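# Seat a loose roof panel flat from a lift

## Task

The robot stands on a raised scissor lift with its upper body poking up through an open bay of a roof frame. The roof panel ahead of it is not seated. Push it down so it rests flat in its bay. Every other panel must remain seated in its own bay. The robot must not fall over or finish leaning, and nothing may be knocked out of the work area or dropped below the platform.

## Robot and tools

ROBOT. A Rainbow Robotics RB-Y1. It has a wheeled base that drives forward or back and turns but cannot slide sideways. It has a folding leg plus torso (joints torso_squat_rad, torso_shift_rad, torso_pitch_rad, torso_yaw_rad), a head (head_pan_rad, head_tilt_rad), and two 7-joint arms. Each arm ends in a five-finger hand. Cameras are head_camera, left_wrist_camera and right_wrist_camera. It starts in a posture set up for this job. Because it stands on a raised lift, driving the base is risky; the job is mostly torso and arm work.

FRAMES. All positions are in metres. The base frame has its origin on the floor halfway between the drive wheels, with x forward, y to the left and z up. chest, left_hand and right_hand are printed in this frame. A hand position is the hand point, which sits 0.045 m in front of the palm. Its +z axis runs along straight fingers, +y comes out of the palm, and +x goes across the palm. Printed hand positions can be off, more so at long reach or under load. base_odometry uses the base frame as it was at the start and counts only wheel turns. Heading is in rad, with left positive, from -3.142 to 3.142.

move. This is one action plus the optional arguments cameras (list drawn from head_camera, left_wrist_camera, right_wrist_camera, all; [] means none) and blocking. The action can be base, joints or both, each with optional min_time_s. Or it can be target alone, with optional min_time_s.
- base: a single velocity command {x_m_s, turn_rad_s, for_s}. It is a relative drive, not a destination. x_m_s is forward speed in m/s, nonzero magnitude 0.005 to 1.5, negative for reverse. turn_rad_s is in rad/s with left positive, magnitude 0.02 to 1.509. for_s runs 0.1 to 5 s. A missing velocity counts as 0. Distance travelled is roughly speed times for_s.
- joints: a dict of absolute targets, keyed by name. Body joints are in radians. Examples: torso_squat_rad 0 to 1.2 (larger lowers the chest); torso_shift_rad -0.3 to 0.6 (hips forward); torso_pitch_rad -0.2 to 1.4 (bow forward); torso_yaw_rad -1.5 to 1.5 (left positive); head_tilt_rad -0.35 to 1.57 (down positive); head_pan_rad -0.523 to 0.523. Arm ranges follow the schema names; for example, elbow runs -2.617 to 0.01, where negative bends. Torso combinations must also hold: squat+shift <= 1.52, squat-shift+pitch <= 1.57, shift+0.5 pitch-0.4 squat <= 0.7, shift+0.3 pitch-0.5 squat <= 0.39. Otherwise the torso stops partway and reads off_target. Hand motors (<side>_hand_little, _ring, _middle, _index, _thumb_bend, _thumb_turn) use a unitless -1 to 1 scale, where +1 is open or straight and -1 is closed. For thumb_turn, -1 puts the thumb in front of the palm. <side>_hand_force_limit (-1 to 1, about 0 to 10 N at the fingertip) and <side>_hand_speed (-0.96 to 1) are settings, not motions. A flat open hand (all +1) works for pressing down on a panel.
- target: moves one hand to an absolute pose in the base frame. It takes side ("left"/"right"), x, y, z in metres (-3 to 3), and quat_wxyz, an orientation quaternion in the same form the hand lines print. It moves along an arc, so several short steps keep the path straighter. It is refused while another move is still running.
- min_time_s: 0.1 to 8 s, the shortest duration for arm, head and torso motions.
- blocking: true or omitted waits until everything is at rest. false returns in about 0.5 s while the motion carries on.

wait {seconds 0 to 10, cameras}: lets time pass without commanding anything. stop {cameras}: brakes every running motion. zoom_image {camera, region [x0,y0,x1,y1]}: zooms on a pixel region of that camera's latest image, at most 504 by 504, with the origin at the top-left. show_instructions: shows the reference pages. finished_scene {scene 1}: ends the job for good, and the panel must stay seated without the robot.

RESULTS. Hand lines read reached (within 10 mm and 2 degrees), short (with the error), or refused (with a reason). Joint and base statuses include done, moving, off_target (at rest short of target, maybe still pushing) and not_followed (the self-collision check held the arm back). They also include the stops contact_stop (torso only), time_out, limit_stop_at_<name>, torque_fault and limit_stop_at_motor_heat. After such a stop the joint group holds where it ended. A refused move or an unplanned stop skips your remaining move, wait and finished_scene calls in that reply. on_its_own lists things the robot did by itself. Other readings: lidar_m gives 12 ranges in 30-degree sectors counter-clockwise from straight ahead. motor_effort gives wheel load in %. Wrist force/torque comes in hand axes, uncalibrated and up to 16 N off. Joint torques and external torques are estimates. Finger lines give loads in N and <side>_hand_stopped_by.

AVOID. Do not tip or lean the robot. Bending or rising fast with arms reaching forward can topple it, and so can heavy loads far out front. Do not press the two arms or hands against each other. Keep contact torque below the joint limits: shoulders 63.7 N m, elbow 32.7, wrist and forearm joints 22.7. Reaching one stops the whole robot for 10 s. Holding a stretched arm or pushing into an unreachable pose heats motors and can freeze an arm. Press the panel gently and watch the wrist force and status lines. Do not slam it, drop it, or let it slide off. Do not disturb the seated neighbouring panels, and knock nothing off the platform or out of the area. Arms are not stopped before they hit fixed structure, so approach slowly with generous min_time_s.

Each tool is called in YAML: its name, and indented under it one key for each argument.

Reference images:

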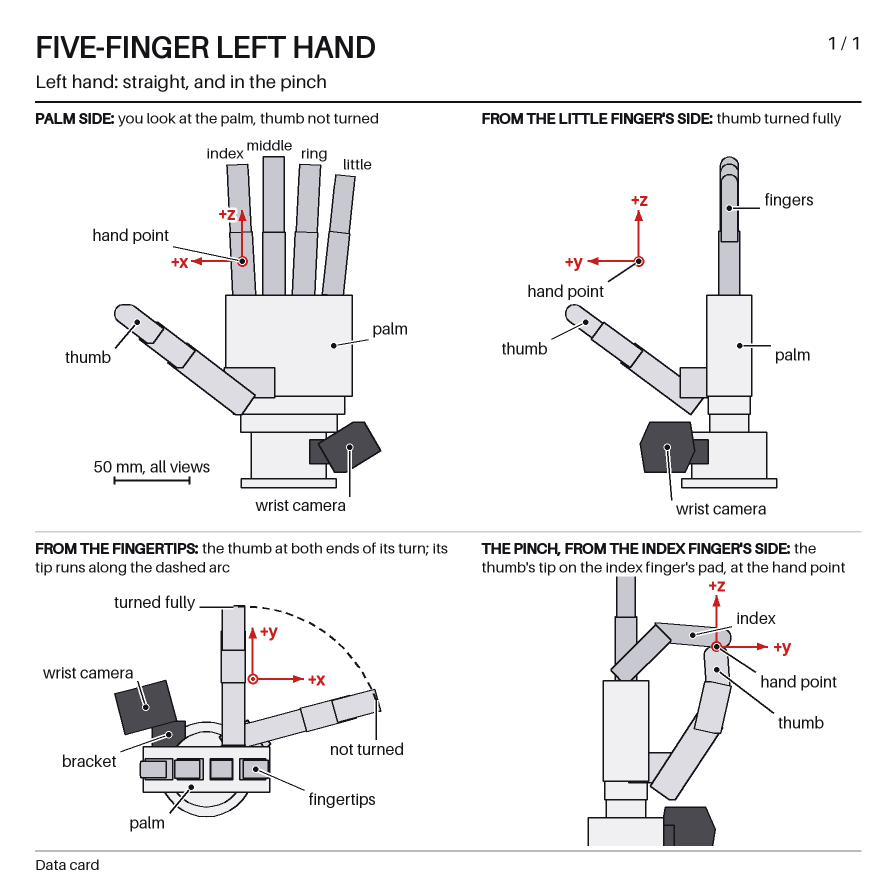

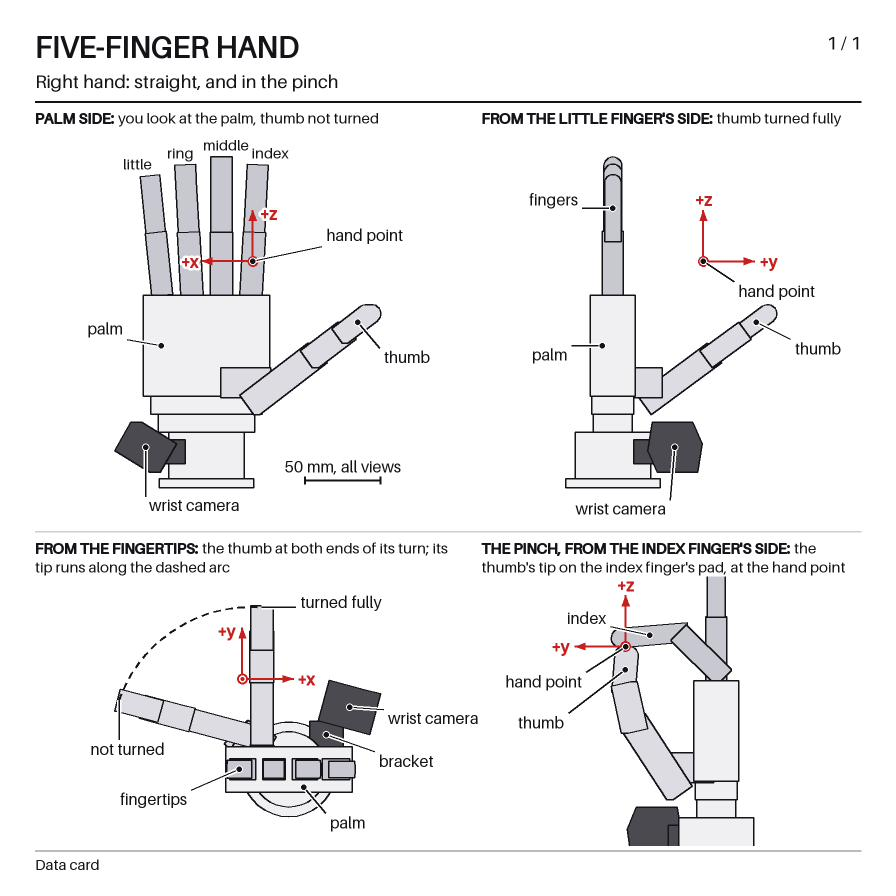

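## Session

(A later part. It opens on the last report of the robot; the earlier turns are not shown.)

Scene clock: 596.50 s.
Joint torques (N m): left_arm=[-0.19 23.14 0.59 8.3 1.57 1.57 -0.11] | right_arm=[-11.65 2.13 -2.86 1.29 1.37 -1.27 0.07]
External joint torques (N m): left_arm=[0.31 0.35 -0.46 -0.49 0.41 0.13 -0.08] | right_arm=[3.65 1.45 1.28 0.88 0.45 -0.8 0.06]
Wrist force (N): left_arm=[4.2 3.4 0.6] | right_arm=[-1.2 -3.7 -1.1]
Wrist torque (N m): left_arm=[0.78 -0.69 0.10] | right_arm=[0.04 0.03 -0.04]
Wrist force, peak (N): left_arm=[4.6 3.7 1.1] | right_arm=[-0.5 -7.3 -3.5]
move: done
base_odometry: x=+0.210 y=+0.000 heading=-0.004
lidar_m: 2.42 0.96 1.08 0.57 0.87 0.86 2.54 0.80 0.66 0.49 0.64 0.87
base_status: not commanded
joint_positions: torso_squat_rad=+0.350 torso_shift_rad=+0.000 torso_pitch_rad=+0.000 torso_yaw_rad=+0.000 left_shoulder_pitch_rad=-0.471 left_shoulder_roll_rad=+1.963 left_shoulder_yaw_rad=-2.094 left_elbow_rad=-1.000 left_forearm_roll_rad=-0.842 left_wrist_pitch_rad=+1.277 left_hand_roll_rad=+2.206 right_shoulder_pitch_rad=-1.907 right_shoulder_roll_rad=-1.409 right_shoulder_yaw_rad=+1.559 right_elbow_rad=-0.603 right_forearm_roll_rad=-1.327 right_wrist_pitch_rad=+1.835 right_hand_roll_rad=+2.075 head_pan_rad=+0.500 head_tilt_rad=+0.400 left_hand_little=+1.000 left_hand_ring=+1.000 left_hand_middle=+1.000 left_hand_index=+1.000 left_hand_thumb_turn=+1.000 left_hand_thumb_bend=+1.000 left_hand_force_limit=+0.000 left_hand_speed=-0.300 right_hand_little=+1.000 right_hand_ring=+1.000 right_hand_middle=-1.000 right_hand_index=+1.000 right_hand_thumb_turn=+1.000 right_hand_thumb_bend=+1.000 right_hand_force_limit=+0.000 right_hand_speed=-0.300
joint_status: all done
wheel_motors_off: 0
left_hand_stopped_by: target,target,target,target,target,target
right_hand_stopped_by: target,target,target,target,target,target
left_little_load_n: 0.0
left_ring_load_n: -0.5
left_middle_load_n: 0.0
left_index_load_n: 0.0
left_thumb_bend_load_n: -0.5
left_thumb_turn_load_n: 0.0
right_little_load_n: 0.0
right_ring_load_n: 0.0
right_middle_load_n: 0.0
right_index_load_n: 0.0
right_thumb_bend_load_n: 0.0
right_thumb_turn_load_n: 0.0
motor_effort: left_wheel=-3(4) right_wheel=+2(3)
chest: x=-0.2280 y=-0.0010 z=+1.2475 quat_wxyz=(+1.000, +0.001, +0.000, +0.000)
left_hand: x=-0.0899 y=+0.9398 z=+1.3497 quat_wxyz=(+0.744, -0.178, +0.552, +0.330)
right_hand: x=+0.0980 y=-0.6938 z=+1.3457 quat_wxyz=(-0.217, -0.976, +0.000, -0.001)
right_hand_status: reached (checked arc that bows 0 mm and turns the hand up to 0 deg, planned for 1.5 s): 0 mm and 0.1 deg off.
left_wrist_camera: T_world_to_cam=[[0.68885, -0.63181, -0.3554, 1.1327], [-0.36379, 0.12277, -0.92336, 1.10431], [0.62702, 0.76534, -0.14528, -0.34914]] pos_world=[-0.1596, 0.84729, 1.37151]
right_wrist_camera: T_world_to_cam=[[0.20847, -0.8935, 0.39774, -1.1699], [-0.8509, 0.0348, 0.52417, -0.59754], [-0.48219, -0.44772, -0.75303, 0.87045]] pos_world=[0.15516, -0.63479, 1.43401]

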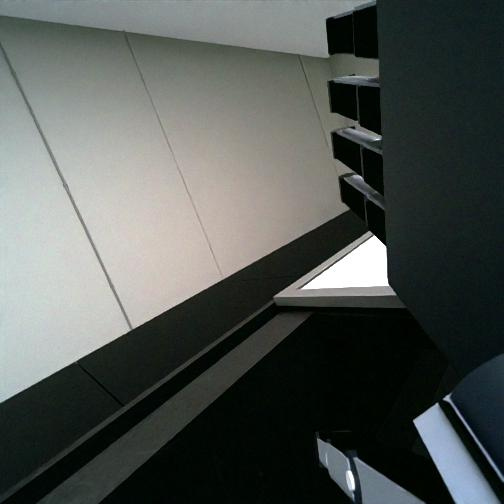

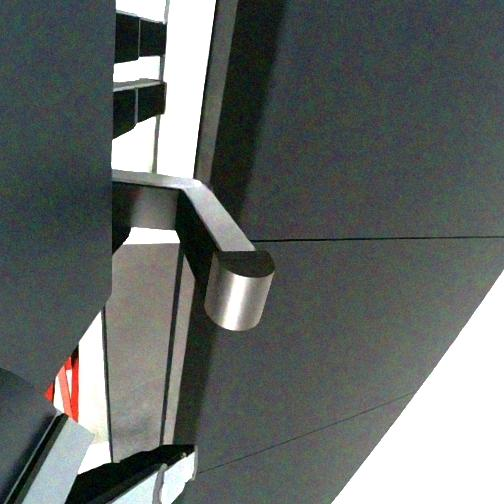

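move:
  target: {"side":"right","x":0.098,"y":-0.696,"z":1.3455,"quat_wxyz":[0.2164,0.9763,0,0]}
  min_time_s: 1.5
  cameras: ["left_wrist_camera","right_wrist_camera"]

zoom_image:
  camera: "left_wrist_camera"
  region: [255, 285, 295, 315]

zoom_image:
  camera: "right_wrist_camera"
  region: [110, 0, 270, 260]

Scene clock: 598.87 s.
Joint torques (N m): left_arm=[-0.43 23.15 0.54 8.43 1.49 1.57 -0.24] | right_arm=[-10.7 0.7 -1.86 1.65 2.14 -2.08 0.16]
External joint torques (N m): left_arm=[0.07 0.37 -0.52 -0.35 0.32 0.13 -0.22] | right_arm=[4.67 0.07 2.12 1.28 1.22 -1.6 0.16]
Wrist force (N): left_arm=[4.5 3.2 0.7] | right_arm=[-1.6 -7.4 -3.2]
Wrist torque (N m): left_arm=[0.74 -0.73 0.14] | right_arm=[0.36 0.04 -0.09]
Wrist force, peak (N): left_arm=[4.3 3.7 1.1] | right_arm=[-1.1 -8.2 -3.8]
move: done
base_odometry: x=+0.210 y=+0.000 heading=-0.004
lidar_m: 2.41 0.96 1.07 0.57 0.87 0.84 2.55 0.79 0.67 0.49 0.64 0.88
base_status: not commanded
joint_positions: torso_squat_rad=+0.350 torso_shift_rad=+0.000 torso_pitch_rad=+0.000 torso_yaw_rad=+0.000 left_shoulder_pitch_rad=-0.471 left_shoulder_roll_rad=+1.963 left_shoulder_yaw_rad=-2.094 left_elbow_rad=-1.000 left_forearm_roll_rad=-0.842 left_wrist_pitch_rad=+1.277 left_hand_roll_rad=+2.206 right_shoulder_pitch_rad=-1.906 right_shoulder_roll_rad=-1.400 right_shoulder_yaw_rad=+1.561 right_elbow_rad=-0.579 right_forearm_roll_rad=-1.325 right_wrist_pitch_rad=+1.830 right_hand_roll_rad=+2.090 head_pan_rad=+0.500 head_tilt_rad=+0.400 left_hand_little=+1.000 left_hand_ring=+1.000 left_hand_middle=+1.000 left_hand_index=+1.000 left_hand_thumb_turn=+1.000 left_hand_thumb_bend=+1.000 left_hand_force_limit=+0.000 left_hand_speed=-0.300 right_hand_little=+1.000 right_hand_ring=+1.000 right_hand_middle=-1.000 right_hand_index=+1.000 right_hand_thumb_turn=+1.000 right_hand_thumb_bend=+1.000 right_hand_force_limit=+0.000 right_hand_speed=-0.300
joint_status: all done
wheel_motors_off: 0
left_hand_stopped_by: target,target,target,target,target,target
right_hand_stopped_by: target,target,target,target,target,target
left_little_load_n: 0.0
left_ring_load_n: 0.0
left_middle_load_n: 0.0
left_index_load_n: 0.0
left_thumb_bend_load_n: 0.0
left_thumb_turn_load_n: 0.0
right_little_load_n: 0.0
right_ring_load_n: 0.0
right_middle_load_n: 0.0
right_index_load_n: 0.0
right_thumb_bend_load_n: 0.0
right_thumb_turn_load_n: 0.0
motor_effort: left_wheel=-3(3) right_wheel=+3(3)
chest: x=-0.2280 y=-0.0009 z=+1.2475 quat_wxyz=(+1.000, +0.001, +0.000, +0.000)
left_hand: x=-0.0899 y=+0.9398 z=+1.3497 quat_wxyz=(+0.744, -0.178, +0.552, +0.330)
right_hand: x=+0.0982 y=-0.6955 z=+1.3458 quat_wxyz=(-0.216, -0.976, +0.000, -0.001)
right_hand_status: reached (checked arc that bows 1 mm and turns the hand up to 0 deg, planned for 1.5 s): 1 mm and 0.1 deg off.
left_wrist_camera: T_world_to_cam=[[0.68887, -0.63182, -0.35534, 1.13259], [-0.36374, 0.12273, -0.92338, 1.1043], [0.62701, 0.76534, -0.14528, -0.34916]] pos_world=[-0.1596, 0.84729, 1.37141]
right_wrist_camera: T_world_to_cam=[[0.20893, -0.89348, 0.39754, -1.17127], [-0.85097, 0.0342, 0.52409, -0.59763], [-0.48186, -0.4478, -0.75318, 0.86999]] pos_world=[0.15536, -0.63649, 1.43411]

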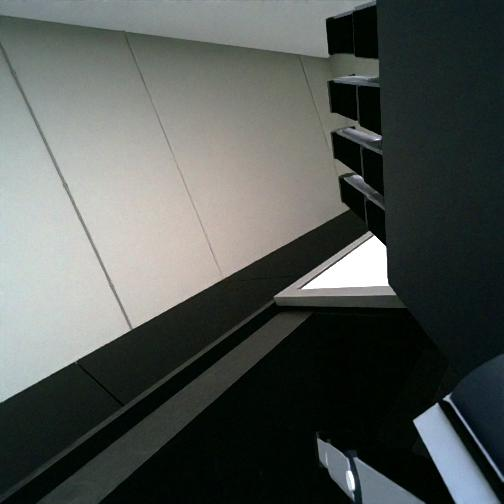

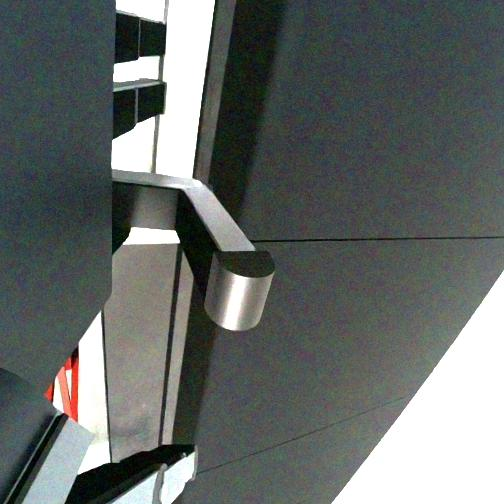

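Scaled by 12.600 from the camera's image (finer frame: 720x720).

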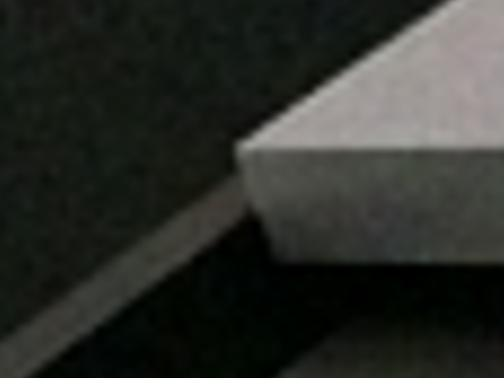

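Scaled by 1.938 from the camera's image (finer frame: 720x720).

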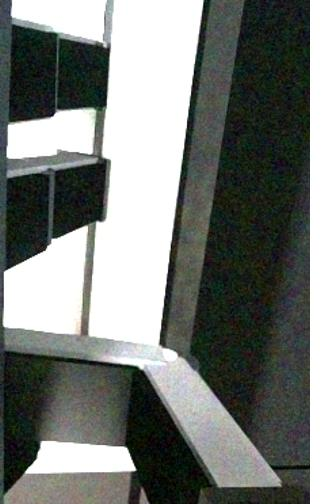

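move:
  cameras: ["head_camera"]

Scene clock: 599.97 s.
Joint torques (N m): left_arm=[-0.15 23.38 0.91 8.44 1.52 1.5 -0.24] | right_arm=[-10.6 0.9 -2.31 1.69 2.31 -2.1 0.17]
External joint torques (N m): left_arm=[0.36 0.59 -0.14 -0.35 0.36 0.06 -0.21] | right_arm=[4.77 0.26 1.67 1.32 1.39 -1.61 0.17]
Wrist force (N): left_arm=[3.9 3.4 1.0] | right_arm=[-1.7 -7.6 -3.4]
Wrist torque (N m): left_arm=[0.76 -0.65 0.07] | right_arm=[0.40 0.05 -0.10]
Wrist force, peak (N): left_arm=[4.3 3.9 0.8] | right_arm=[-1.7 -7.9 -3.4]
base_odometry: x=+0.210 y=+0.000 heading=-0.004
lidar_m: 2.41 0.96 1.08 0.58 0.88 0.83 2.54 0.80 0.67 0.49 0.65 0.88
base_status: not commanded
joint_positions: torso_squat_rad=+0.350 torso_shift_rad=+0.000 torso_pitch_rad=+0.000 torso_yaw_rad=+0.000 left_shoulder_pitch_rad=-0.471 left_shoulder_roll_rad=+1.963 left_shoulder_yaw_rad=-2.094 left_elbow_rad=-1.000 left_forearm_roll_rad=-0.842 left_wrist_pitch_rad=+1.277 left_hand_roll_rad=+2.206 right_shoulder_pitch_rad=-1.906 right_shoulder_roll_rad=-1.400 right_shoulder_yaw_rad=+1.561 right_elbow_rad=-0.579 right_forearm_roll_rad=-1.325 right_wrist_pitch_rad=+1.830 right_hand_roll_rad=+2.090 head_pan_rad=+0.500 head_tilt_rad=+0.400 left_hand_little=+1.000 left_hand_ring=+1.000 left_hand_middle=+1.000 left_hand_index=+1.000 left_hand_thumb_turn=+1.000 left_hand_thumb_bend=+1.000 left_hand_force_limit=+0.000 left_hand_speed=-0.300 right_hand_little=+1.000 right_hand_ring=+1.000 right_hand_middle=-1.000 right_hand_index=+1.000 right_hand_thumb_turn=+1.000 right_hand_thumb_bend=+1.000 right_hand_force_limit=+0.000 right_hand_speed=-0.300
joint_status: all done
wheel_motors_off: 0
left_hand_stopped_by: target,target,target,target,target,target
right_hand_stopped_by: target,target,target,target,target,target
left_little_load_n: 0.0
left_ring_load_n: 0.0
left_middle_load_n: 0.0
left_index_load_n: 0.0
left_thumb_bend_load_n: 0.0
left_thumb_turn_load_n: 0.0
right_little_load_n: 0.0
right_ring_load_n: 0.0
right_middle_load_n: 0.0
right_index_load_n: 0.0
right_thumb_bend_load_n: 0.0
right_thumb_turn_load_n: 0.0
motor_effort: left_wheel=-3(3) right_wheel=+3(3)
chest: x=-0.2280 y=-0.0009 z=+1.2475 quat_wxyz=(+1.000, +0.001, +0.000, +0.000) (m; base frame)
left_hand: x=-0.0899 y=+0.9398 z=+1.3497 quat_wxyz=(+0.744, -0.178, +0.552, +0.330) (m; base frame)
right_hand: x=+0.0982 y=-0.6955 z=+1.3458 quat_wxyz=(-0.216, -0.976, +0.000, -0.001) (m; base frame)
right_hand_status: reached (checked arc that bows 1 mm and turns the hand up to 0 deg, planned for 1.5 s): 1 mm and 0.1 deg off.
pictures: head_camera
camera_calibration:
head_camera: T_world_to_cam=[[0.49665, -0.86754, 0.02672, 0.06499], [-0.30067, -0.20084, -0.93234, 1.34917], [0.81421, 0.45502, -0.36059, 0.63641]] pos_world=[-0.1448, 0.03778, 1.48563]

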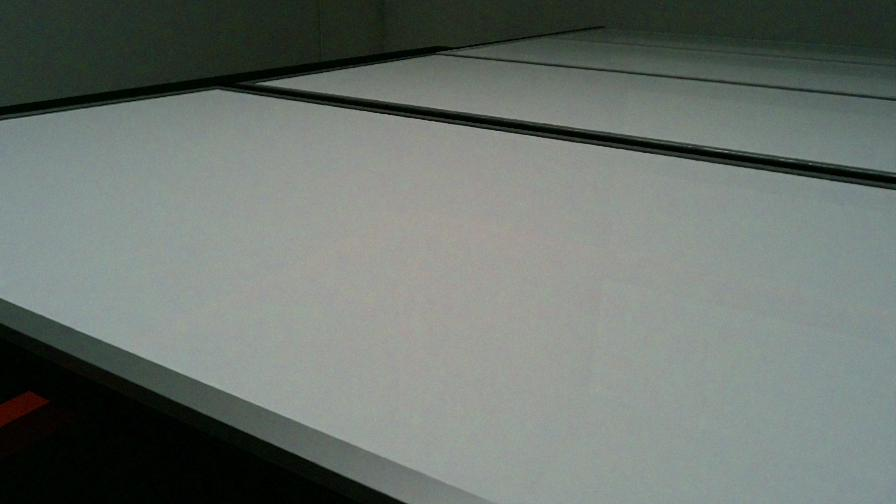

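zoom_image:
  camera: "head_camera"
  region: [150, 60, 330, 130]

zoom_image:
  camera: "head_camera"
  region: [640, 60, 896, 220]

Scaled by 2.800 from the camera's image (finer frame: 1280x720).

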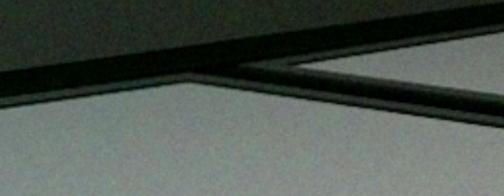

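Scaled by 1.969 from the camera's image (finer frame: 1280x720).

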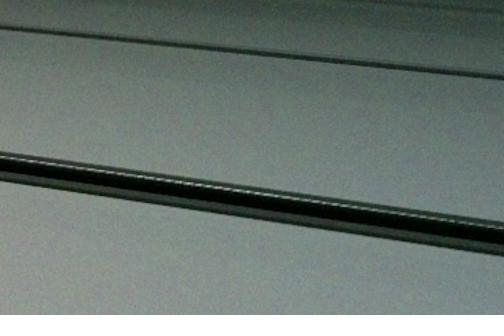

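zoom_image:
  camera: "head_camera"
  region: [760, 140, 840, 190]

zoom_image:
  camera: "head_camera"
  region: [200, 70, 290, 120]

Scaled by 6.300 from the camera's image (finer frame: 1280x720).

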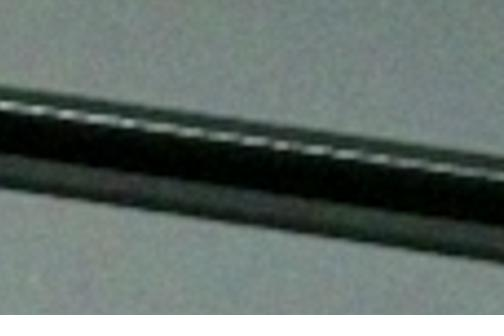

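Scaled by 5.600 from the camera's image (finer frame: 1280x720).

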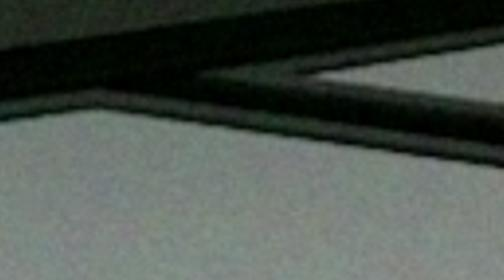

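zoom_image:
  camera: "head_camera"
  region: [760, 70, 840, 120]

zoom_image:
  camera: "head_camera"
  region: [400, 30, 480, 80]

Scaled by 6.300 from the camera's image (finer frame: 1280x720).

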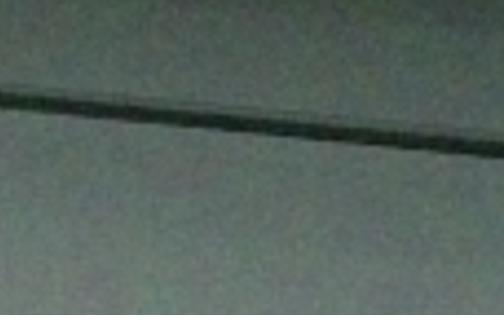

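Scaled by 6.300 from the camera's image (finer frame: 1280x720).

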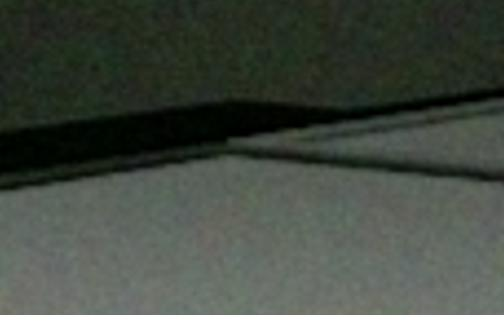

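move:
  target: {"side":"right","x":0.098,"y":-0.688,"z":1.3455,"quat_wxyz":[0.2164,0.9763,0,0]}
  min_time_s: 1.0

move:
  target: {"side":"left","x":-0.02,"y":0.90,"z":1.42,"quat_wxyz":[0.745,-0.177,0.552,0.330]}
  min_time_s: 1.5
  cameras: ["left_wrist_camera"]

zoom_image:
  camera: "left_wrist_camera"
  region: [215, 350, 285, 420]

move:
  target: {"side":"left","x":0.15,"y":0.90,"z":1.45,"quat_wxyz":[0.8146,0.0477,0.5777,0.0198]}
  min_time_s: 2.5
  cameras: ["left_wrist_camera"]

zoom_image:
  camera: "left_wrist_camera"
  region: [290, 215, 380, 305]

Scene clock: 603.93 s.
Joint torques (N m): left_arm=[-0.09 23.16 0.7 8.33 1.55 1.53 -0.22] | right_arm=[-15.68 -0.86 -5.45 -0.55 0.37 0.36 -0.41]
External joint torques (N m): left_arm=[0.42 0.37 -0.36 -0.45 0.38 0.09 -0.2] | right_arm=[-0.39 -1.54 -1.1 -1.03 -0.56 0.8 -0.41]
Wrist force (N): left_arm=[3.7 3.5 0.5] | right_arm=[-0.1 -0.6 2.3]
Wrist torque (N m): left_arm=[0.81 -0.62 0.09] | right_arm=[-0.33 0.14 -0.13]
Wrist force, peak (N): left_arm=[4.2 4.1 0.9] | right_arm=[-1.7 -8.0 -3.3]
move: done
base_odometry: x=+0.210 y=+0.000 heading=-0.004
lidar_m: 2.42 0.96 1.08 0.58 0.85 0.85 2.52 0.80 0.67 0.49 0.65 0.89
base_status: not commanded
joint_positions: torso_squat_rad=+0.350 torso_shift_rad=+0.000 torso_pitch_rad=+0.000 torso_yaw_rad=+0.000 left_shoulder_pitch_rad=-0.471 left_shoulder_roll_rad=+1.963 left_shoulder_yaw_rad=-2.094 left_elbow_rad=-1.000 left_forearm_roll_rad=-0.842 left_wrist_pitch_rad=+1.277 left_hand_roll_rad=+2.206 right_shoulder_pitch_rad=-1.909 right_shoulder_roll_rad=-1.415 right_shoulder_yaw_rad=+1.557 right_elbow_rad=-0.635 right_forearm_roll_rad=-1.331 right_wrist_pitch_rad=+1.850 right_hand_roll_rad=+2.049 head_pan_rad=+0.500 head_tilt_rad=+0.400 left_hand_little=+1.000 left_hand_ring=+1.000 left_hand_middle=+1.000 left_hand_index=+1.000 left_hand_thumb_turn=+1.000 left_hand_thumb_bend=+1.000 left_hand_force_limit=+0.000 left_hand_speed=-0.300 right_hand_little=+1.000 right_hand_ring=+1.000 right_hand_middle=-1.000 right_hand_index=+1.000 right_hand_thumb_turn=+1.000 right_hand_thumb_bend=+1.000 right_hand_force_limit=+0.000 right_hand_speed=-0.300
joint_status: all done
wheel_motors_off: 0
left_hand_stopped_by: target,target,target,target,target,target
right_hand_stopped_by: target,target,target,target,target,target
left_little_load_n: 0.0
left_ring_load_n: 0.0
left_middle_load_n: 0.0
left_index_load_n: 0.0
left_thumb_bend_load_n: 0.0
left_thumb_turn_load_n: 0.0
right_little_load_n: 0.0
right_ring_load_n: 0.0
right_middle_load_n: 0.0
right_index_load_n: -2.0
right_thumb_bend_load_n: 0.0
right_thumb_turn_load_n: 0.0
motor_effort: left_wheel=-3(4) right_wheel=+3(3)
chest: x=-0.2280 y=-0.0010 z=+1.2475 quat_wxyz=(+1.000, +0.001, +0.000, +0.000)
left_hand: x=-0.0899 y=+0.9397 z=+1.3498 quat_wxyz=(+0.744, -0.178, +0.552, +0.330)
right_hand: x=+0.0980 y=-0.6883 z=+1.3455 quat_wxyz=(-0.215, -0.977, +0.001, +0.002)
right_hand_status: reached (checked arc that bows 1 mm and turns the hand up to 0 deg, planned for 1.0 s): 0 mm and 0.3 deg off.
pictures: none

Scene clock: 605.77 s.
Joint torques (N m): left_arm=[-2.6 20.3 5.67 6.82 0.39 1.6 -0.43] | right_arm=[-15.18 -0.55 -5.67 -0.23 0.39 0.31 -0.33]
External joint torques (N m): left_arm=[-1.15 1.23 -0.01 -1.13 -0.14 -0.18 -0.41] | right_arm=[0.11 -1.23 -1.32 -0.71 -0.54 0.75 -0.33]
Wrist force (N): left_arm=[4.0 3.6 0.5] | right_arm=[0.0 -0.5 1.7]
Wrist torque (N m): left_arm=[0.84 -0.66 -0.04] | right_arm=[-0.28 0.10 -0.12]
Wrist force, peak (N): left_arm=[4.5 3.9 0.8] | right_arm=[0.4 -1.0 3.0]
move: done
base_odometry: x=+0.210 y=+0.000 heading=-0.004
lidar_m: 2.42 0.97 1.07 0.57 0.86 0.84 2.52 0.80 0.66 0.49 0.63 0.87
base_status: not commanded
joint_positions: torso_squat_rad=+0.350 torso_shift_rad=+0.000 torso_pitch_rad=+0.000 torso_yaw_rad=+0.000 left_shoulder_pitch_rad=-0.633 left_shoulder_roll_rad=+2.246 left_shoulder_yaw_rad=-1.719 left_elbow_rad=-1.322 left_forearm_roll_rad=-1.024 left_wrist_pitch_rad=+0.958 left_hand_roll_rad=+1.871 right_shoulder_pitch_rad=-1.909 right_shoulder_roll_rad=-1.415 right_shoulder_yaw_rad=+1.557 right_elbow_rad=-0.635 right_forearm_roll_rad=-1.331 right_wrist_pitch_rad=+1.850 right_hand_roll_rad=+2.049 head_pan_rad=+0.500 head_tilt_rad=+0.400 left_hand_little=+1.000 left_hand_ring=+1.000 left_hand_middle=+1.000 left_hand_index=+1.000 left_hand_thumb_turn=+1.000 left_hand_thumb_bend=+1.000 left_hand_force_limit=+0.000 left_hand_speed=-0.300 right_hand_little=+1.000 right_hand_ring=+1.000 right_hand_middle=-1.000 right_hand_index=+1.000 right_hand_thumb_turn=+1.000 right_hand_thumb_bend=+1.000 right_hand_force_limit=+0.000 right_hand_speed=-0.300
joint_status: all done
wheel_motors_off: 0
left_hand_stopped_by: target,target,target,target,target,target
right_hand_stopped_by: target,target,target,target,target,target
left_little_load_n: 0.0
left_ring_load_n: 0.0
left_middle_load_n: 0.0
left_index_load_n: 0.0
left_thumb_bend_load_n: 0.0
left_thumb_turn_load_n: 0.0
right_little_load_n: 0.5
right_ring_load_n: 0.0
right_middle_load_n: 0.0
right_index_load_n: -2.0
right_thumb_bend_load_n: -0.5
right_thumb_turn_load_n: 0.0
motor_effort: left_wheel=-3(4) right_wheel=+3(3)
chest: x=-0.2280 y=-0.0010 z=+1.2475 quat_wxyz=(+1.000, +0.001, +0.000, +0.000)
left_hand: x=-0.0200 y=+0.8998 z=+1.4196 quat_wxyz=(+0.745, -0.177, +0.553, +0.329)
left_hand_status: reached (checked arc that bows 5 mm and turns the hand up to 3 deg, planned for 1.5 s): 0 mm and 0.1 deg off.
right_hand: x=+0.0980 y=-0.6883 z=+1.3455 quat_wxyz=(-0.215, -0.977, +0.001, +0.002)
left_wrist_camera: T_world_to_cam=[[0.68639, -0.63402, -0.35621, 1.08728], [-0.36356, 0.12505, -0.92314, 1.19678], [0.62983, 0.76314, -0.14467, -0.35103]] pos_world=[-0.09011, 0.80758, 1.44131]

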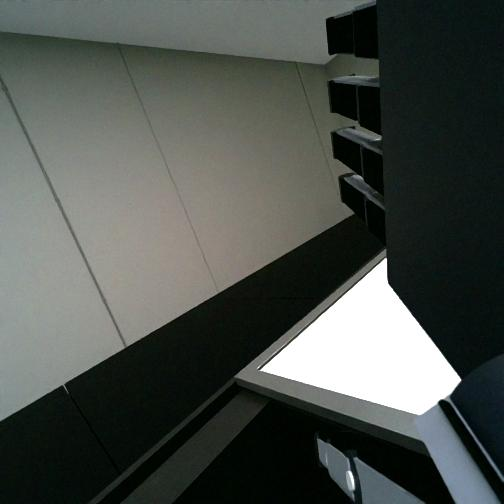

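Scaled by 7.200 from the camera's image (finer frame: 720x720).

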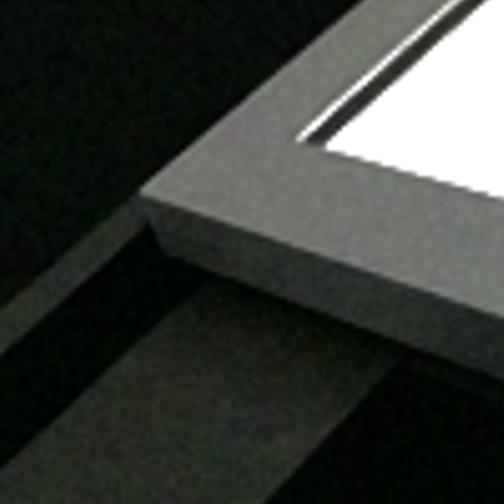

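Scene clock: 608.60 s.
Joint torques (N m): left_arm=[-9.58 16.35 2.15 7.6 1.03 0.43 -0.25] | right_arm=[-15.32 -0.44 -5.61 -0.23 0.38 0.15 -0.42]
External joint torques (N m): left_arm=[-1.23 0.25 -1.12 -0.04 -0.08 -0.38 -0.23] | right_arm=[-0.02 -1.12 -1.25 -0.71 -0.55 0.59 -0.42]
Wrist force (N): left_arm=[4.3 3.5 0.2] | right_arm=[-0.9 -0.1 1.2]
Wrist torque (N m): left_arm=[0.82 -0.72 0.11] | right_arm=[-0.23 0.12 -0.17]
Wrist force, peak (N): left_arm=[4.5 4.0 0.7] | right_arm=[-0.4 -0.3 2.4]
move: short
base_odometry: x=+0.210 y=+0.000 heading=-0.004
lidar_m: 2.42 0.96 1.07 0.58 0.88 0.84 2.54 0.80 0.67 0.48 0.64 0.88
base_status: not commanded
joint_positions: torso_squat_rad=+0.350 torso_shift_rad=+0.000 torso_pitch_rad=+0.000 torso_yaw_rad=+0.000 left_shoulder_pitch_rad=-1.012 left_shoulder_roll_rad=+1.673 left_shoulder_yaw_rad=-1.826 left_elbow_rad=-0.307 left_forearm_roll_rad=-1.702 left_wrist_pitch_rad=+0.793 left_hand_roll_rad=+2.705 right_shoulder_pitch_rad=-1.909 right_shoulder_roll_rad=-1.415 right_shoulder_yaw_rad=+1.557 right_elbow_rad=-0.635 right_forearm_roll_rad=-1.331 right_wrist_pitch_rad=+1.850 right_hand_roll_rad=+2.049 head_pan_rad=+0.500 head_tilt_rad=+0.400 left_hand_little=+1.000 left_hand_ring=+1.000 left_hand_middle=+1.000 left_hand_index=+1.000 left_hand_thumb_turn=+1.000 left_hand_thumb_bend=+1.000 left_hand_force_limit=+0.000 left_hand_speed=-0.300 right_hand_little=+1.000 right_hand_ring=+1.000 right_hand_middle=-1.000 right_hand_index=+1.000 right_hand_thumb_turn=+1.000 right_hand_thumb_bend=+1.000 right_hand_force_limit=+0.000 right_hand_speed=-0.300
joint_status: all done
wheel_motors_off: 0
left_hand_stopped_by: target,target,target,target,target,target
right_hand_stopped_by: target,target,target,target,target,target
left_little_load_n: 0.0
left_ring_load_n: 0.0
left_middle_load_n: 0.0
left_index_load_n: 0.0
left_thumb_bend_load_n: 0.0
left_thumb_turn_load_n: 0.0
right_little_load_n: 0.0
right_ring_load_n: 0.0
right_middle_load_n: 0.0
right_index_load_n: -2.0
right_thumb_bend_load_n: 0.0
right_thumb_turn_load_n: 0.5
motor_effort: left_wheel=-3(4) right_wheel=+3(3)
chest: x=-0.2280 y=-0.0010 z=+1.2475 quat_wxyz=(+1.000, +0.001, +0.000, +0.000)
left_hand: x=+0.1497 y=+0.8989 z=+1.4498 quat_wxyz=(+0.800, -0.124, +0.555, +0.191)
left_hand_status: short (checked arc that bows 43 mm and turns the hand up to 18 deg, as near as the solve gets, planned for 2.5 s): 1 mm and 28.0 deg off. The place is met; only the turn is off.
right_hand: x=+0.0979 y=-0.6883 z=+1.3455 quat_wxyz=(-0.215, -0.977, +0.001, +0.002)
left_wrist_camera: T_world_to_cam=[[0.48526, -0.83095, -0.27211, 1.06614], [-0.25228, 0.16491, -0.9535, 1.27798], [0.83719, 0.53134, -0.1296, -0.29732]] pos_world=[0.05396, 0.83313, 1.47012]

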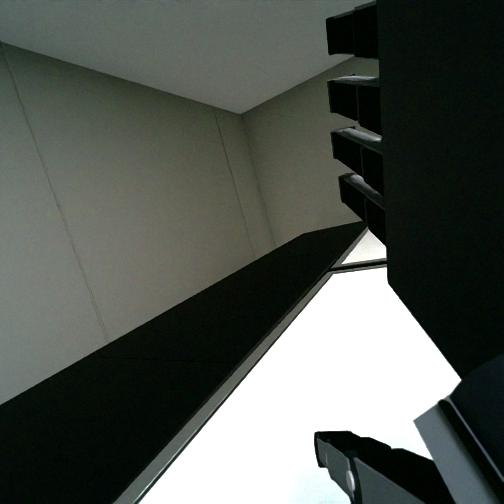

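Scaled by 5.600 from the camera's image (finer frame: 720x720).

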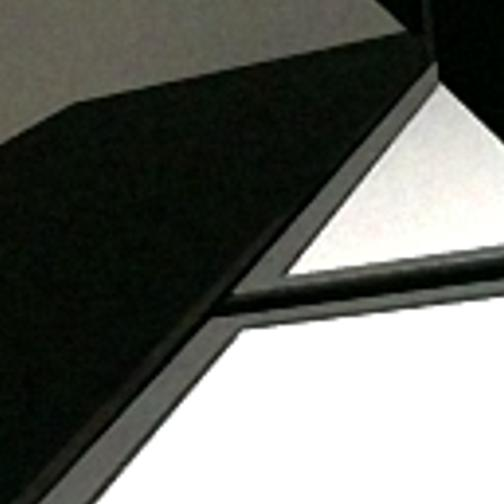

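zoom_image:
  camera: "left_wrist_camera"
  region: [322, 250, 362, 280]

zoom_image:
  camera: "left_wrist_camera"
  region: [350, 245, 390, 275]

Scaled by 12.600 from the camera's image (finer frame: 720x720).

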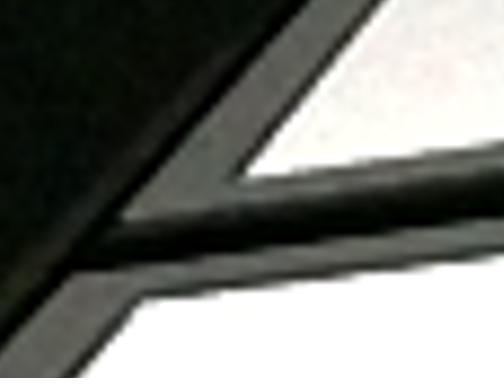

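Scaled by 12.600 from the camera's image (finer frame: 720x720).

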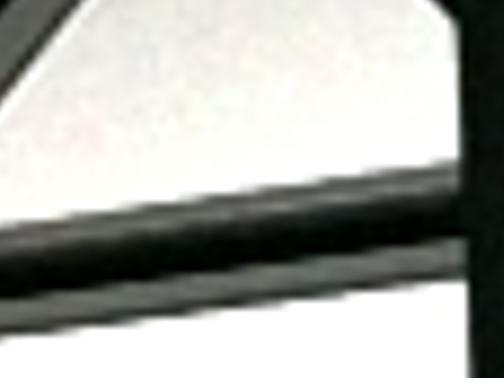

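move:
  target: {"side":"right","x":0.098,"y":-0.672,"z":1.38,"quat_wxyz":[0.2164,0.9763,0,0]}
  min_time_s: 1.0

move:
  target: {"side":"right","x":0.18,"y":-0.62,"z":1.42,"quat_wxyz":[0.3007,0.9537,0,0]}
  min_time_s: 1.5

move:
  target: {"side":"right","x":0.22,"y":-0.60,"z":1.46,"quat_wxyz":[0.131,0.836,-0.227,0.482]}
  min_time_s: 2.0

move:
  target: {"side":"right","x":0.35,"y":-0.55,"z":1.48,"quat_wxyz":[0.067,0.8584,-0.1159,0.495]}
  min_time_s: 2.0
  cameras: ["right_wrist_camera"]

Scene clock: 613.63 s.
Joint torques (N m): left_arm=[-9.57 16.07 2.02 7.74 1.02 0.4 -0.23] | right_arm=[-16.03 3.61 -2.73 0.53 0.95 -0.07 0]
External joint torques (N m): left_arm=[-1.23 -0.03 -1.25 0.1 -0.1 -0.41 -0.21] | right_arm=[-0.46 1.73 0.64 0.61 0.06 0.44 0]
Wrist force (N): left_arm=[4.5 4.0 0.2] | right_arm=[-0.4 -2.1 3.6]
Wrist torque (N m): left_arm=[0.86 -0.73 0.10] | right_arm=[-0.37 0.04 0.00]
Wrist force, peak (N): left_arm=[4.7 4.1 0.2] | right_arm=[-0.5 -2.6 4.0]
move: done
base_odometry: x=+0.210 y=+0.000 heading=-0.004
lidar_m: 2.42 0.94 1.07 0.58 0.87 0.85 2.55 0.80 0.67 0.48 0.65 0.88
base_status: not commanded
joint_positions: torso_squat_rad=+0.350 torso_shift_rad=+0.000 torso_pitch_rad=+0.000 torso_yaw_rad=+0.000 left_shoulder_pitch_rad=-1.012 left_shoulder_roll_rad=+1.673 left_shoulder_yaw_rad=-1.826 left_elbow_rad=-0.307 left_forearm_roll_rad=-1.702 left_wrist_pitch_rad=+0.793 left_hand_roll_rad=+2.705 right_shoulder_pitch_rad=-2.006 right_shoulder_roll_rad=-1.337 right_shoulder_yaw_rad=+1.568 right_elbow_rad=-0.521 right_forearm_roll_rad=-1.278 right_wrist_pitch_rad=+1.910 right_hand_roll_rad=+2.109 head_pan_rad=+0.500 head_tilt_rad=+0.400 left_hand_little=+1.000 left_hand_ring=+1.000 left_hand_middle=+1.000 left_hand_index=+1.000 left_hand_thumb_turn=+1.000 left_hand_thumb_bend=+1.000 left_hand_force_limit=+0.000 left_hand_speed=-0.300 right_hand_little=+1.000 right_hand_ring=+1.000 right_hand_middle=-1.000 right_hand_index=+1.000 right_hand_thumb_turn=+1.000 right_hand_thumb_bend=+1.000 right_hand_force_limit=+0.000 right_hand_speed=-0.300
joint_status: all done
wheel_motors_off: 0
left_hand_stopped_by: target,target,target,target,target,target
right_hand_stopped_by: target,target,target,target,target,target
left_little_load_n: 0.0
left_ring_load_n: 0.0
left_middle_load_n: 0.0
left_index_load_n: 0.0
left_thumb_bend_load_n: 0.0
left_thumb_turn_load_n: 0.0
right_little_load_n: 0.0
right_ring_load_n: 0.0
right_middle_load_n: 0.0
right_index_load_n: -0.5
right_thumb_bend_load_n: -0.5
right_thumb_turn_load_n: 0.0
motor_effort: left_wheel=-4(4) right_wheel=+3(3)
chest: x=-0.2280 y=-0.0010 z=+1.2475 quat_wxyz=(+1.000, +0.001, +0.000, +0.000)
left_hand: x=+0.1497 y=+0.8989 z=+1.4498 quat_wxyz=(+0.800, -0.124, +0.555, +0.191)
right_hand: x=+0.0977 y=-0.6719 z=+1.3797 quat_wxyz=(-0.218, -0.976, -0.001, -0.001)
right_hand_status: reached (checked arc that bows 1 mm and turns the hand up to 1 deg, planned for 1.0 s): 0 mm and 0.3 deg off.
pictures: none

Scene clock: 615.47 s.
Joint torques (N m): left_arm=[-9.46 16.05 1.99 7.65 1 0.42 -0.19] | right_arm=[-20.15 -0.13 -0.49 1.18 1.31 -0.97 -0.39]
External joint torques (N m): left_arm=[-1.12 -0.05 -1.28 0.02 -0.11 -0.39 -0.16] | right_arm=[-0.54 1.45 0.72 0.63 0.11 -0.25 -0.4]
Wrist force (N): left_arm=[4.3 3.8 0.6] | right_arm=[-0.3 -3.4 3.1]
Wrist torque (N m): left_arm=[0.83 -0.71 0.10] | right_arm=[-0.42 0.04 -0.19]
Wrist force, peak (N): left_arm=[4.6 3.8 0.6] | right_arm=[-0.2 -3.4 3.7]
move: short
base_odometry: x=+0.210 y=+0.000 heading=-0.004
lidar_m: 2.42 0.96 1.08 0.57 0.86 0.84 2.56 0.80 0.67 0.48 0.65 0.88
base_status: not commanded
joint_positions: torso_squat_rad=+0.350 torso_shift_rad=+0.000 torso_pitch_rad=+0.000 torso_yaw_rad=+0.000 left_shoulder_pitch_rad=-1.012 left_shoulder_roll_rad=+1.673 left_shoulder_yaw_rad=-1.826 left_elbow_rad=-0.307 left_forearm_roll_rad=-1.702 left_wrist_pitch_rad=+0.793 left_hand_roll_rad=+2.705 right_shoulder_pitch_rad=-2.015 right_shoulder_roll_rad=-0.994 right_shoulder_yaw_rad=+1.617 right_elbow_rad=-0.267 right_forearm_roll_rad=-1.179 right_wrist_pitch_rad=+1.783 right_hand_roll_rad=+2.087 head_pan_rad=+0.500 head_tilt_rad=+0.400 left_hand_little=+1.000 left_hand_ring=+1.000 left_hand_middle=+1.000 left_hand_index=+1.000 left_hand_thumb_turn=+1.000 left_hand_thumb_bend=+1.000 left_hand_force_limit=+0.000 left_hand_speed=-0.300 right_hand_little=+1.000 right_hand_ring=+1.000 right_hand_middle=-1.000 right_hand_index=+1.000 right_hand_thumb_turn=+1.000 right_hand_thumb_bend=+1.000 right_hand_force_limit=+0.000 right_hand_speed=-0.300
joint_status: all done
wheel_motors_off: 0
left_hand_stopped_by: target,target,target,target,target,target
right_hand_stopped_by: target,target,target,target,target,target
left_little_load_n: 0.0
left_ring_load_n: 0.0
left_middle_load_n: 0.0
left_index_load_n: 0.0
left_thumb_bend_load_n: 0.0
left_thumb_turn_load_n: 0.0
right_little_load_n: 0.0
right_ring_load_n: 0.0
right_middle_load_n: 0.0
right_index_load_n: 0.0
right_thumb_bend_load_n: 0.0
right_thumb_turn_load_n: 0.0
motor_effort: left_wheel=-3(4) right_wheel=+3(3)
chest: x=-0.2280 y=-0.0011 z=+1.2475 quat_wxyz=(+1.000, +0.001, +0.000, +0.000)
left_hand: x=+0.1497 y=+0.8988 z=+1.4499 quat_wxyz=(+0.800, -0.124, +0.555, +0.191)
right_hand: x=+0.1795 y=-0.6199 z=+1.4195 quat_wxyz=(-0.322, -0.946, -0.017, -0.024)
right_hand_status: short (checked arc that bows 7 mm and turns the hand up to 13 deg, as near as the solve gets, planned for 1.5 s): 1 mm and 4.2 deg off. The place is met; only the turn is off.
pictures: none

Scene clock: 617.80 s.
Joint torques (N m): left_arm=[-9.46 16.08 2.19 7.5 1 0.51 -0.23] | right_arm=[-12.75 2.9 -8.44 0.62 0.9 -1.56 -0.1]
External joint torques (N m): left_arm=[-1.11 -0.02 -1.08 -0.14 -0.12 -0.3 -0.2] | right_arm=[-0.22 -0.65 -0.56 -0.57 -0.19 -0.07 -0.12]
Wrist force (N): left_arm=[4.0 3.6 0.6] | right_arm=[-5.3 0.1 2.1]
Wrist torque (N m): left_arm=[0.81 -0.64 0.07] | right_arm=[-0.12 0.47 -0.38]
Wrist force, peak (N): left_arm=[4.4 4.4 0.5] | right_arm=[-5.3 -0.7 2.5]
move: done
base_odometry: x=+0.210 y=+0.000 heading=-0.004
lidar_m: 2.42 0.95 1.08 0.56 0.87 0.84 2.54 0.80 0.66 0.49 0.64 0.87
base_status: not commanded
joint_positions: torso_squat_rad=+0.350 torso_shift_rad=+0.000 torso_pitch_rad=+0.000 torso_yaw_rad=+0.000 left_shoulder_pitch_rad=-1.012 left_shoulder_roll_rad=+1.673 left_shoulder_yaw_rad=-1.826 left_elbow_rad=-0.307 left_forearm_roll_rad=-1.702 left_wrist_pitch_rad=+0.793 left_hand_roll_rad=+2.705 right_shoulder_pitch_rad=-2.057 right_shoulder_roll_rad=-1.661 right_shoulder_yaw_rad=+1.378 right_elbow_rad=-1.266 right_forearm_roll_rad=-1.290 right_wrist_pitch_rad=+1.361 right_hand_roll_rad=+0.991 head_pan_rad=+0.500 head_tilt_rad=+0.400 left_hand_little=+1.000 left_hand_ring=+1.000 left_hand_middle=+1.000 left_hand_index=+1.000 left_hand_thumb_turn=+1.000 left_hand_thumb_bend=+1.000 left_hand_force_limit=+0.000 left_hand_speed=-0.300 right_hand_little=+1.000 right_hand_ring=+1.000 right_hand_middle=-1.000 right_hand_index=+1.000 right_hand_thumb_turn=+1.000 right_hand_thumb_bend=+1.000 right_hand_force_limit=+0.000 right_hand_speed=-0.300
joint_status: all done
wheel_motors_off: 0
left_hand_stopped_by: target,target,target,target,target,target
right_hand_stopped_by: target,target,target,target,target,target
left_little_load_n: 0.5
left_ring_load_n: 0.0
left_middle_load_n: 0.0
left_index_load_n: 0.0
left_thumb_bend_load_n: 0.0
left_thumb_turn_load_n: 0.0
right_little_load_n: 0.0
right_ring_load_n: 0.0
right_middle_load_n: 0.0
right_index_load_n: 0.0
right_thumb_bend_load_n: 0.0
right_thumb_turn_load_n: 0.0
motor_effort: left_wheel=-3(4) right_wheel=+3(3)
chest: x=-0.2280 y=-0.0011 z=+1.2475 quat_wxyz=(+1.000, +0.001, +0.000, +0.000)
left_hand: x=+0.1497 y=+0.8988 z=+1.4499 quat_wxyz=(+0.800, -0.124, +0.555, +0.191)
right_hand: x=+0.2200 y=-0.5992 z=+1.4597 quat_wxyz=(-0.129, -0.838, +0.227, -0.479)
right_hand_status: reached (checked arc that bows 30 mm and turns the hand up to 65 deg, planned for 2.0 s): 1 mm and 0.4 deg off.
pictures: none

Scene clock: 620.13 s.
Joint torques (N m): left_arm=[-9.5 16.21 2.27 7.51 0.99 0.52 -0.21] | right_arm=[-16.73 0.45 -4.78 -0.8 0.2 -1.9 0.04]
External joint torques (N m): left_arm=[-1.15 0.11 -1 -0.12 -0.13 -0.29 -0.19] | right_arm=[2.03 0.65 -1.3 0.48 -0.01 -0.1 0.02]
Wrist force (N): left_arm=[4.5 3.8 0.4] | right_arm=[-5.7 0.2 1.8]
Wrist torque (N m): left_arm=[0.82 -0.73 0.11] | right_arm=[-0.10 0.56 -0.22]
Wrist force, peak (N): left_arm=[4.5 4.1 0.2] | right_arm=[-5.7 0.2 2.3]
move: done
base_odometry: x=+0.210 y=+0.000 heading=-0.004
lidar_m: 2.43 0.96 1.09 0.58 0.87 0.85 2.54 0.80 0.66 0.49 0.64 0.89
base_status: not commanded
joint_positions: torso_squat_rad=+0.350 torso_shift_rad=+0.000 torso_pitch_rad=+0.000 torso_yaw_rad=+0.000 left_shoulder_pitch_rad=-1.012 left_shoulder_roll_rad=+1.673 left_shoulder_yaw_rad=-1.826 left_elbow_rad=-0.307 left_forearm_roll_rad=-1.702 left_wrist_pitch_rad=+0.793 left_hand_roll_rad=+2.705 right_shoulder_pitch_rad=-2.051 right_shoulder_roll_rad=-1.151 right_shoulder_yaw_rad=+1.326 right_elbow_rad=-0.412 right_forearm_roll_rad=-1.504 right_wrist_pitch_rad=+1.172 right_hand_roll_rad=+1.551 head_pan_rad=+0.500 head_tilt_rad=+0.400 left_hand_little=+1.000 left_hand_ring=+1.000 left_hand_middle=+1.000 left_hand_index=+1.000 left_hand_thumb_turn=+1.000 left_hand_thumb_bend=+1.000 left_hand_force_limit=+0.000 left_hand_speed=-0.300 right_hand_little=+1.000 right_hand_ring=+1.000 right_hand_middle=-1.000 right_hand_index=+1.000 right_hand_thumb_turn=+1.000 right_hand_thumb_bend=+1.000 right_hand_force_limit=+0.000 right_hand_speed=-0.300
joint_status: all done
wheel_motors_off: 0
left_hand_stopped_by: target,target,target,target,target,target
right_hand_stopped_by: target,target,target,target,target,target
left_little_load_n: 0.0
left_ring_load_n: 0.0
left_middle_load_n: 0.0
left_index_load_n: 0.0
left_thumb_bend_load_n: 0.0
left_thumb_turn_load_n: 0.0
right_little_load_n: 0.0
right_ring_load_n: 0.0
right_middle_load_n: 0.0
right_index_load_n: 0.0
right_thumb_bend_load_n: 0.0
right_thumb_turn_load_n: 0.0
motor_effort: left_wheel=-3(4) right_wheel=+3(3)
chest: x=-0.2280 y=-0.0011 z=+1.2475 quat_wxyz=(+1.000, +0.001, +0.000, +0.000)
left_hand: x=+0.1497 y=+0.8988 z=+1.4499 quat_wxyz=(+0.800, -0.124, +0.555, +0.191)
right_hand: x=+0.3495 y=-0.5496 z=+1.4795 quat_wxyz=(-0.069, -0.856, +0.115, -0.500)
right_hand_status: reached (checked arc that bows 19 mm and turns the hand up to 15 deg, planned for 2.0 s): 1 mm and 0.6 deg off.
right_wrist_camera: T_world_to_cam=[[-0.14575, -0.97364, 0.17542, -0.73796], [-0.86602, 0.03984, -0.49842, 1.06229], [0.4783, -0.22456, -0.849, 1.08606]] pos_world=[0.29295, -0.51694, 1.58099]

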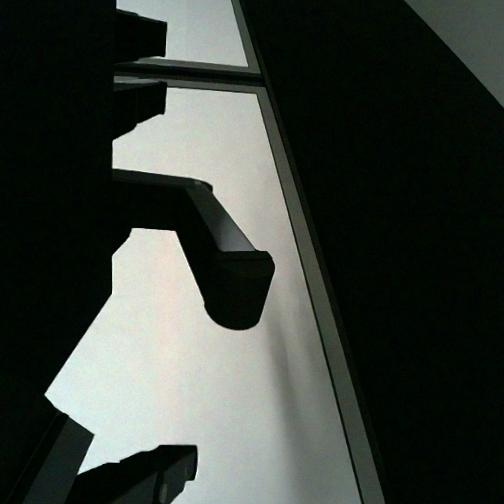

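zoom_image:
  camera: "right_wrist_camera"
  region: [220, 40, 290, 110]

zoom_image:
  camera: "right_wrist_camera"
  region: [130, 40, 200, 110]

Scaled by 7.200 from the camera's image (finer frame: 720x720).

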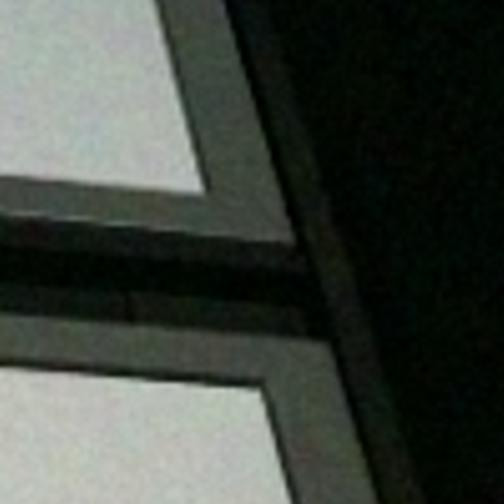

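Scaled by 7.200 from the camera's image (finer frame: 720x720).

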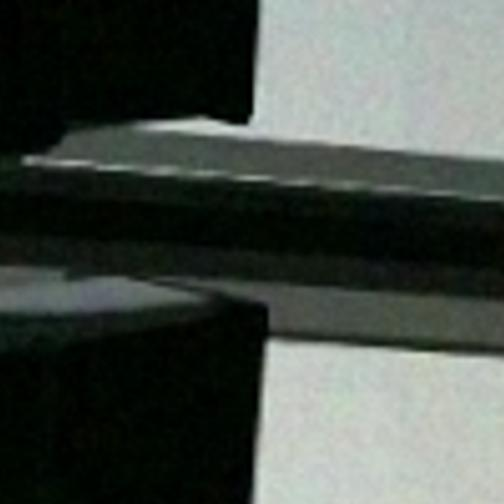

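move:
  target: {"side":"right","x":0.36,"y":-0.50,"z":1.50,"quat_wxyz":[0.0459,0.7595,-0.1258,0.6365]}
  min_time_s: 2.0
  cameras: ["right_wrist_camera"]

Scene clock: 624.47 s.
Joint torques (N m): left_arm=[-9.61 15.94 2.16 7.45 0.98 0.51 -0.15] | right_arm=[-13.39 -0.88 -8.1 1.53 1.12 -1.74 -0.12]
External joint torques (N m): left_arm=[-1.27 -0.16 -1.1 -0.19 -0.13 -0.3 -0.13] | right_arm=[2.58 -0.54 0.91 -0.89 0.02 -0.19 -0.15]
Wrist force (N): left_arm=[4.4 4.0 0.3] | right_arm=[-6.3 0.8 0.0]
Wrist torque (N m): left_arm=[0.88 -0.71 0.08] | right_arm=[0.05 0.65 -0.38]
Wrist force, peak (N): left_arm=[4.5 4.3 0.3] | right_arm=[-6.3 0.3 0.6]
move: done
base_odometry: x=+0.210 y=+0.000 heading=-0.004
lidar_m: 2.41 0.96 1.07 0.59 0.87 0.85 2.54 0.80 0.67 0.48 0.64 0.87
base_status: not commanded
joint_positions: torso_squat_rad=+0.350 torso_shift_rad=+0.000 torso_pitch_rad=+0.000 torso_yaw_rad=+0.000 left_shoulder_pitch_rad=-1.012 left_shoulder_roll_rad=+1.673 left_shoulder_yaw_rad=-1.826 left_elbow_rad=-0.307 left_forearm_roll_rad=-1.702 left_wrist_pitch_rad=+0.793 left_hand_roll_rad=+2.705 right_shoulder_pitch_rad=-1.953 right_shoulder_roll_rad=-1.522 right_shoulder_yaw_rad=+1.391 right_elbow_rad=-1.306 right_forearm_roll_rad=-1.186 right_wrist_pitch_rad=+0.859 right_hand_roll_rad=+0.784 head_pan_rad=+0.500 head_tilt_rad=+0.400 left_hand_little=+1.000 left_hand_ring=+1.000 left_hand_middle=+1.000 left_hand_index=+1.000 left_hand_thumb_turn=+1.000 left_hand_thumb_bend=+1.000 left_hand_force_limit=+0.000 left_hand_speed=-0.300 right_hand_little=+1.000 right_hand_ring=+1.000 right_hand_middle=-1.000 right_hand_index=+1.000 right_hand_thumb_turn=+1.000 right_hand_thumb_bend=+1.000 right_hand_force_limit=+0.000 right_hand_speed=-0.300
joint_status: all done
wheel_motors_off: 0
left_hand_stopped_by: target,target,target,target,target,target
right_hand_stopped_by: target,target,target,target,target,target
left_little_load_n: 0.0
left_ring_load_n: 0.0
left_middle_load_n: 0.0
left_index_load_n: 0.0
left_thumb_bend_load_n: 0.0
left_thumb_turn_load_n: 0.0
right_little_load_n: 0.0
right_ring_load_n: 0.0
right_middle_load_n: 0.0
right_index_load_n: 0.0
right_thumb_bend_load_n: 0.0
right_thumb_turn_load_n: 0.0
motor_effort: left_wheel=-2(4) right_wheel=+3(3)
chest: x=-0.2280 y=-0.0011 z=+1.2475 quat_wxyz=(+1.000, +0.001, +0.000, +0.000)
left_hand: x=+0.1497 y=+0.8988 z=+1.4499 quat_wxyz=(+0.800, -0.124, +0.555, +0.191)
right_hand: x=+0.3601 y=-0.4996 z=+1.5004 quat_wxyz=(-0.045, -0.760, +0.125, -0.636)
right_hand_status: reached (checked arc that bows 35 mm and turns the hand up to 19 deg, planned for 2.0 s): 1 mm and 0.2 deg off.
right_wrist_camera: T_world_to_cam=[[-0.19107, -0.97521, 0.11163, -0.58013], [-0.65217, 0.04113, -0.75696, 1.39135], [0.7336, -0.21743, -0.64386, 0.71382]] pos_world=[0.2729, -0.46777, 1.57755]

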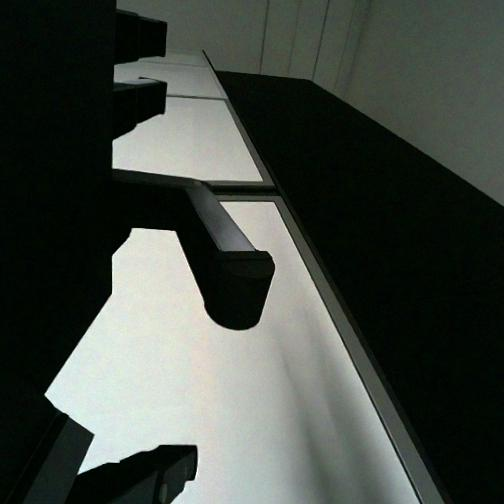

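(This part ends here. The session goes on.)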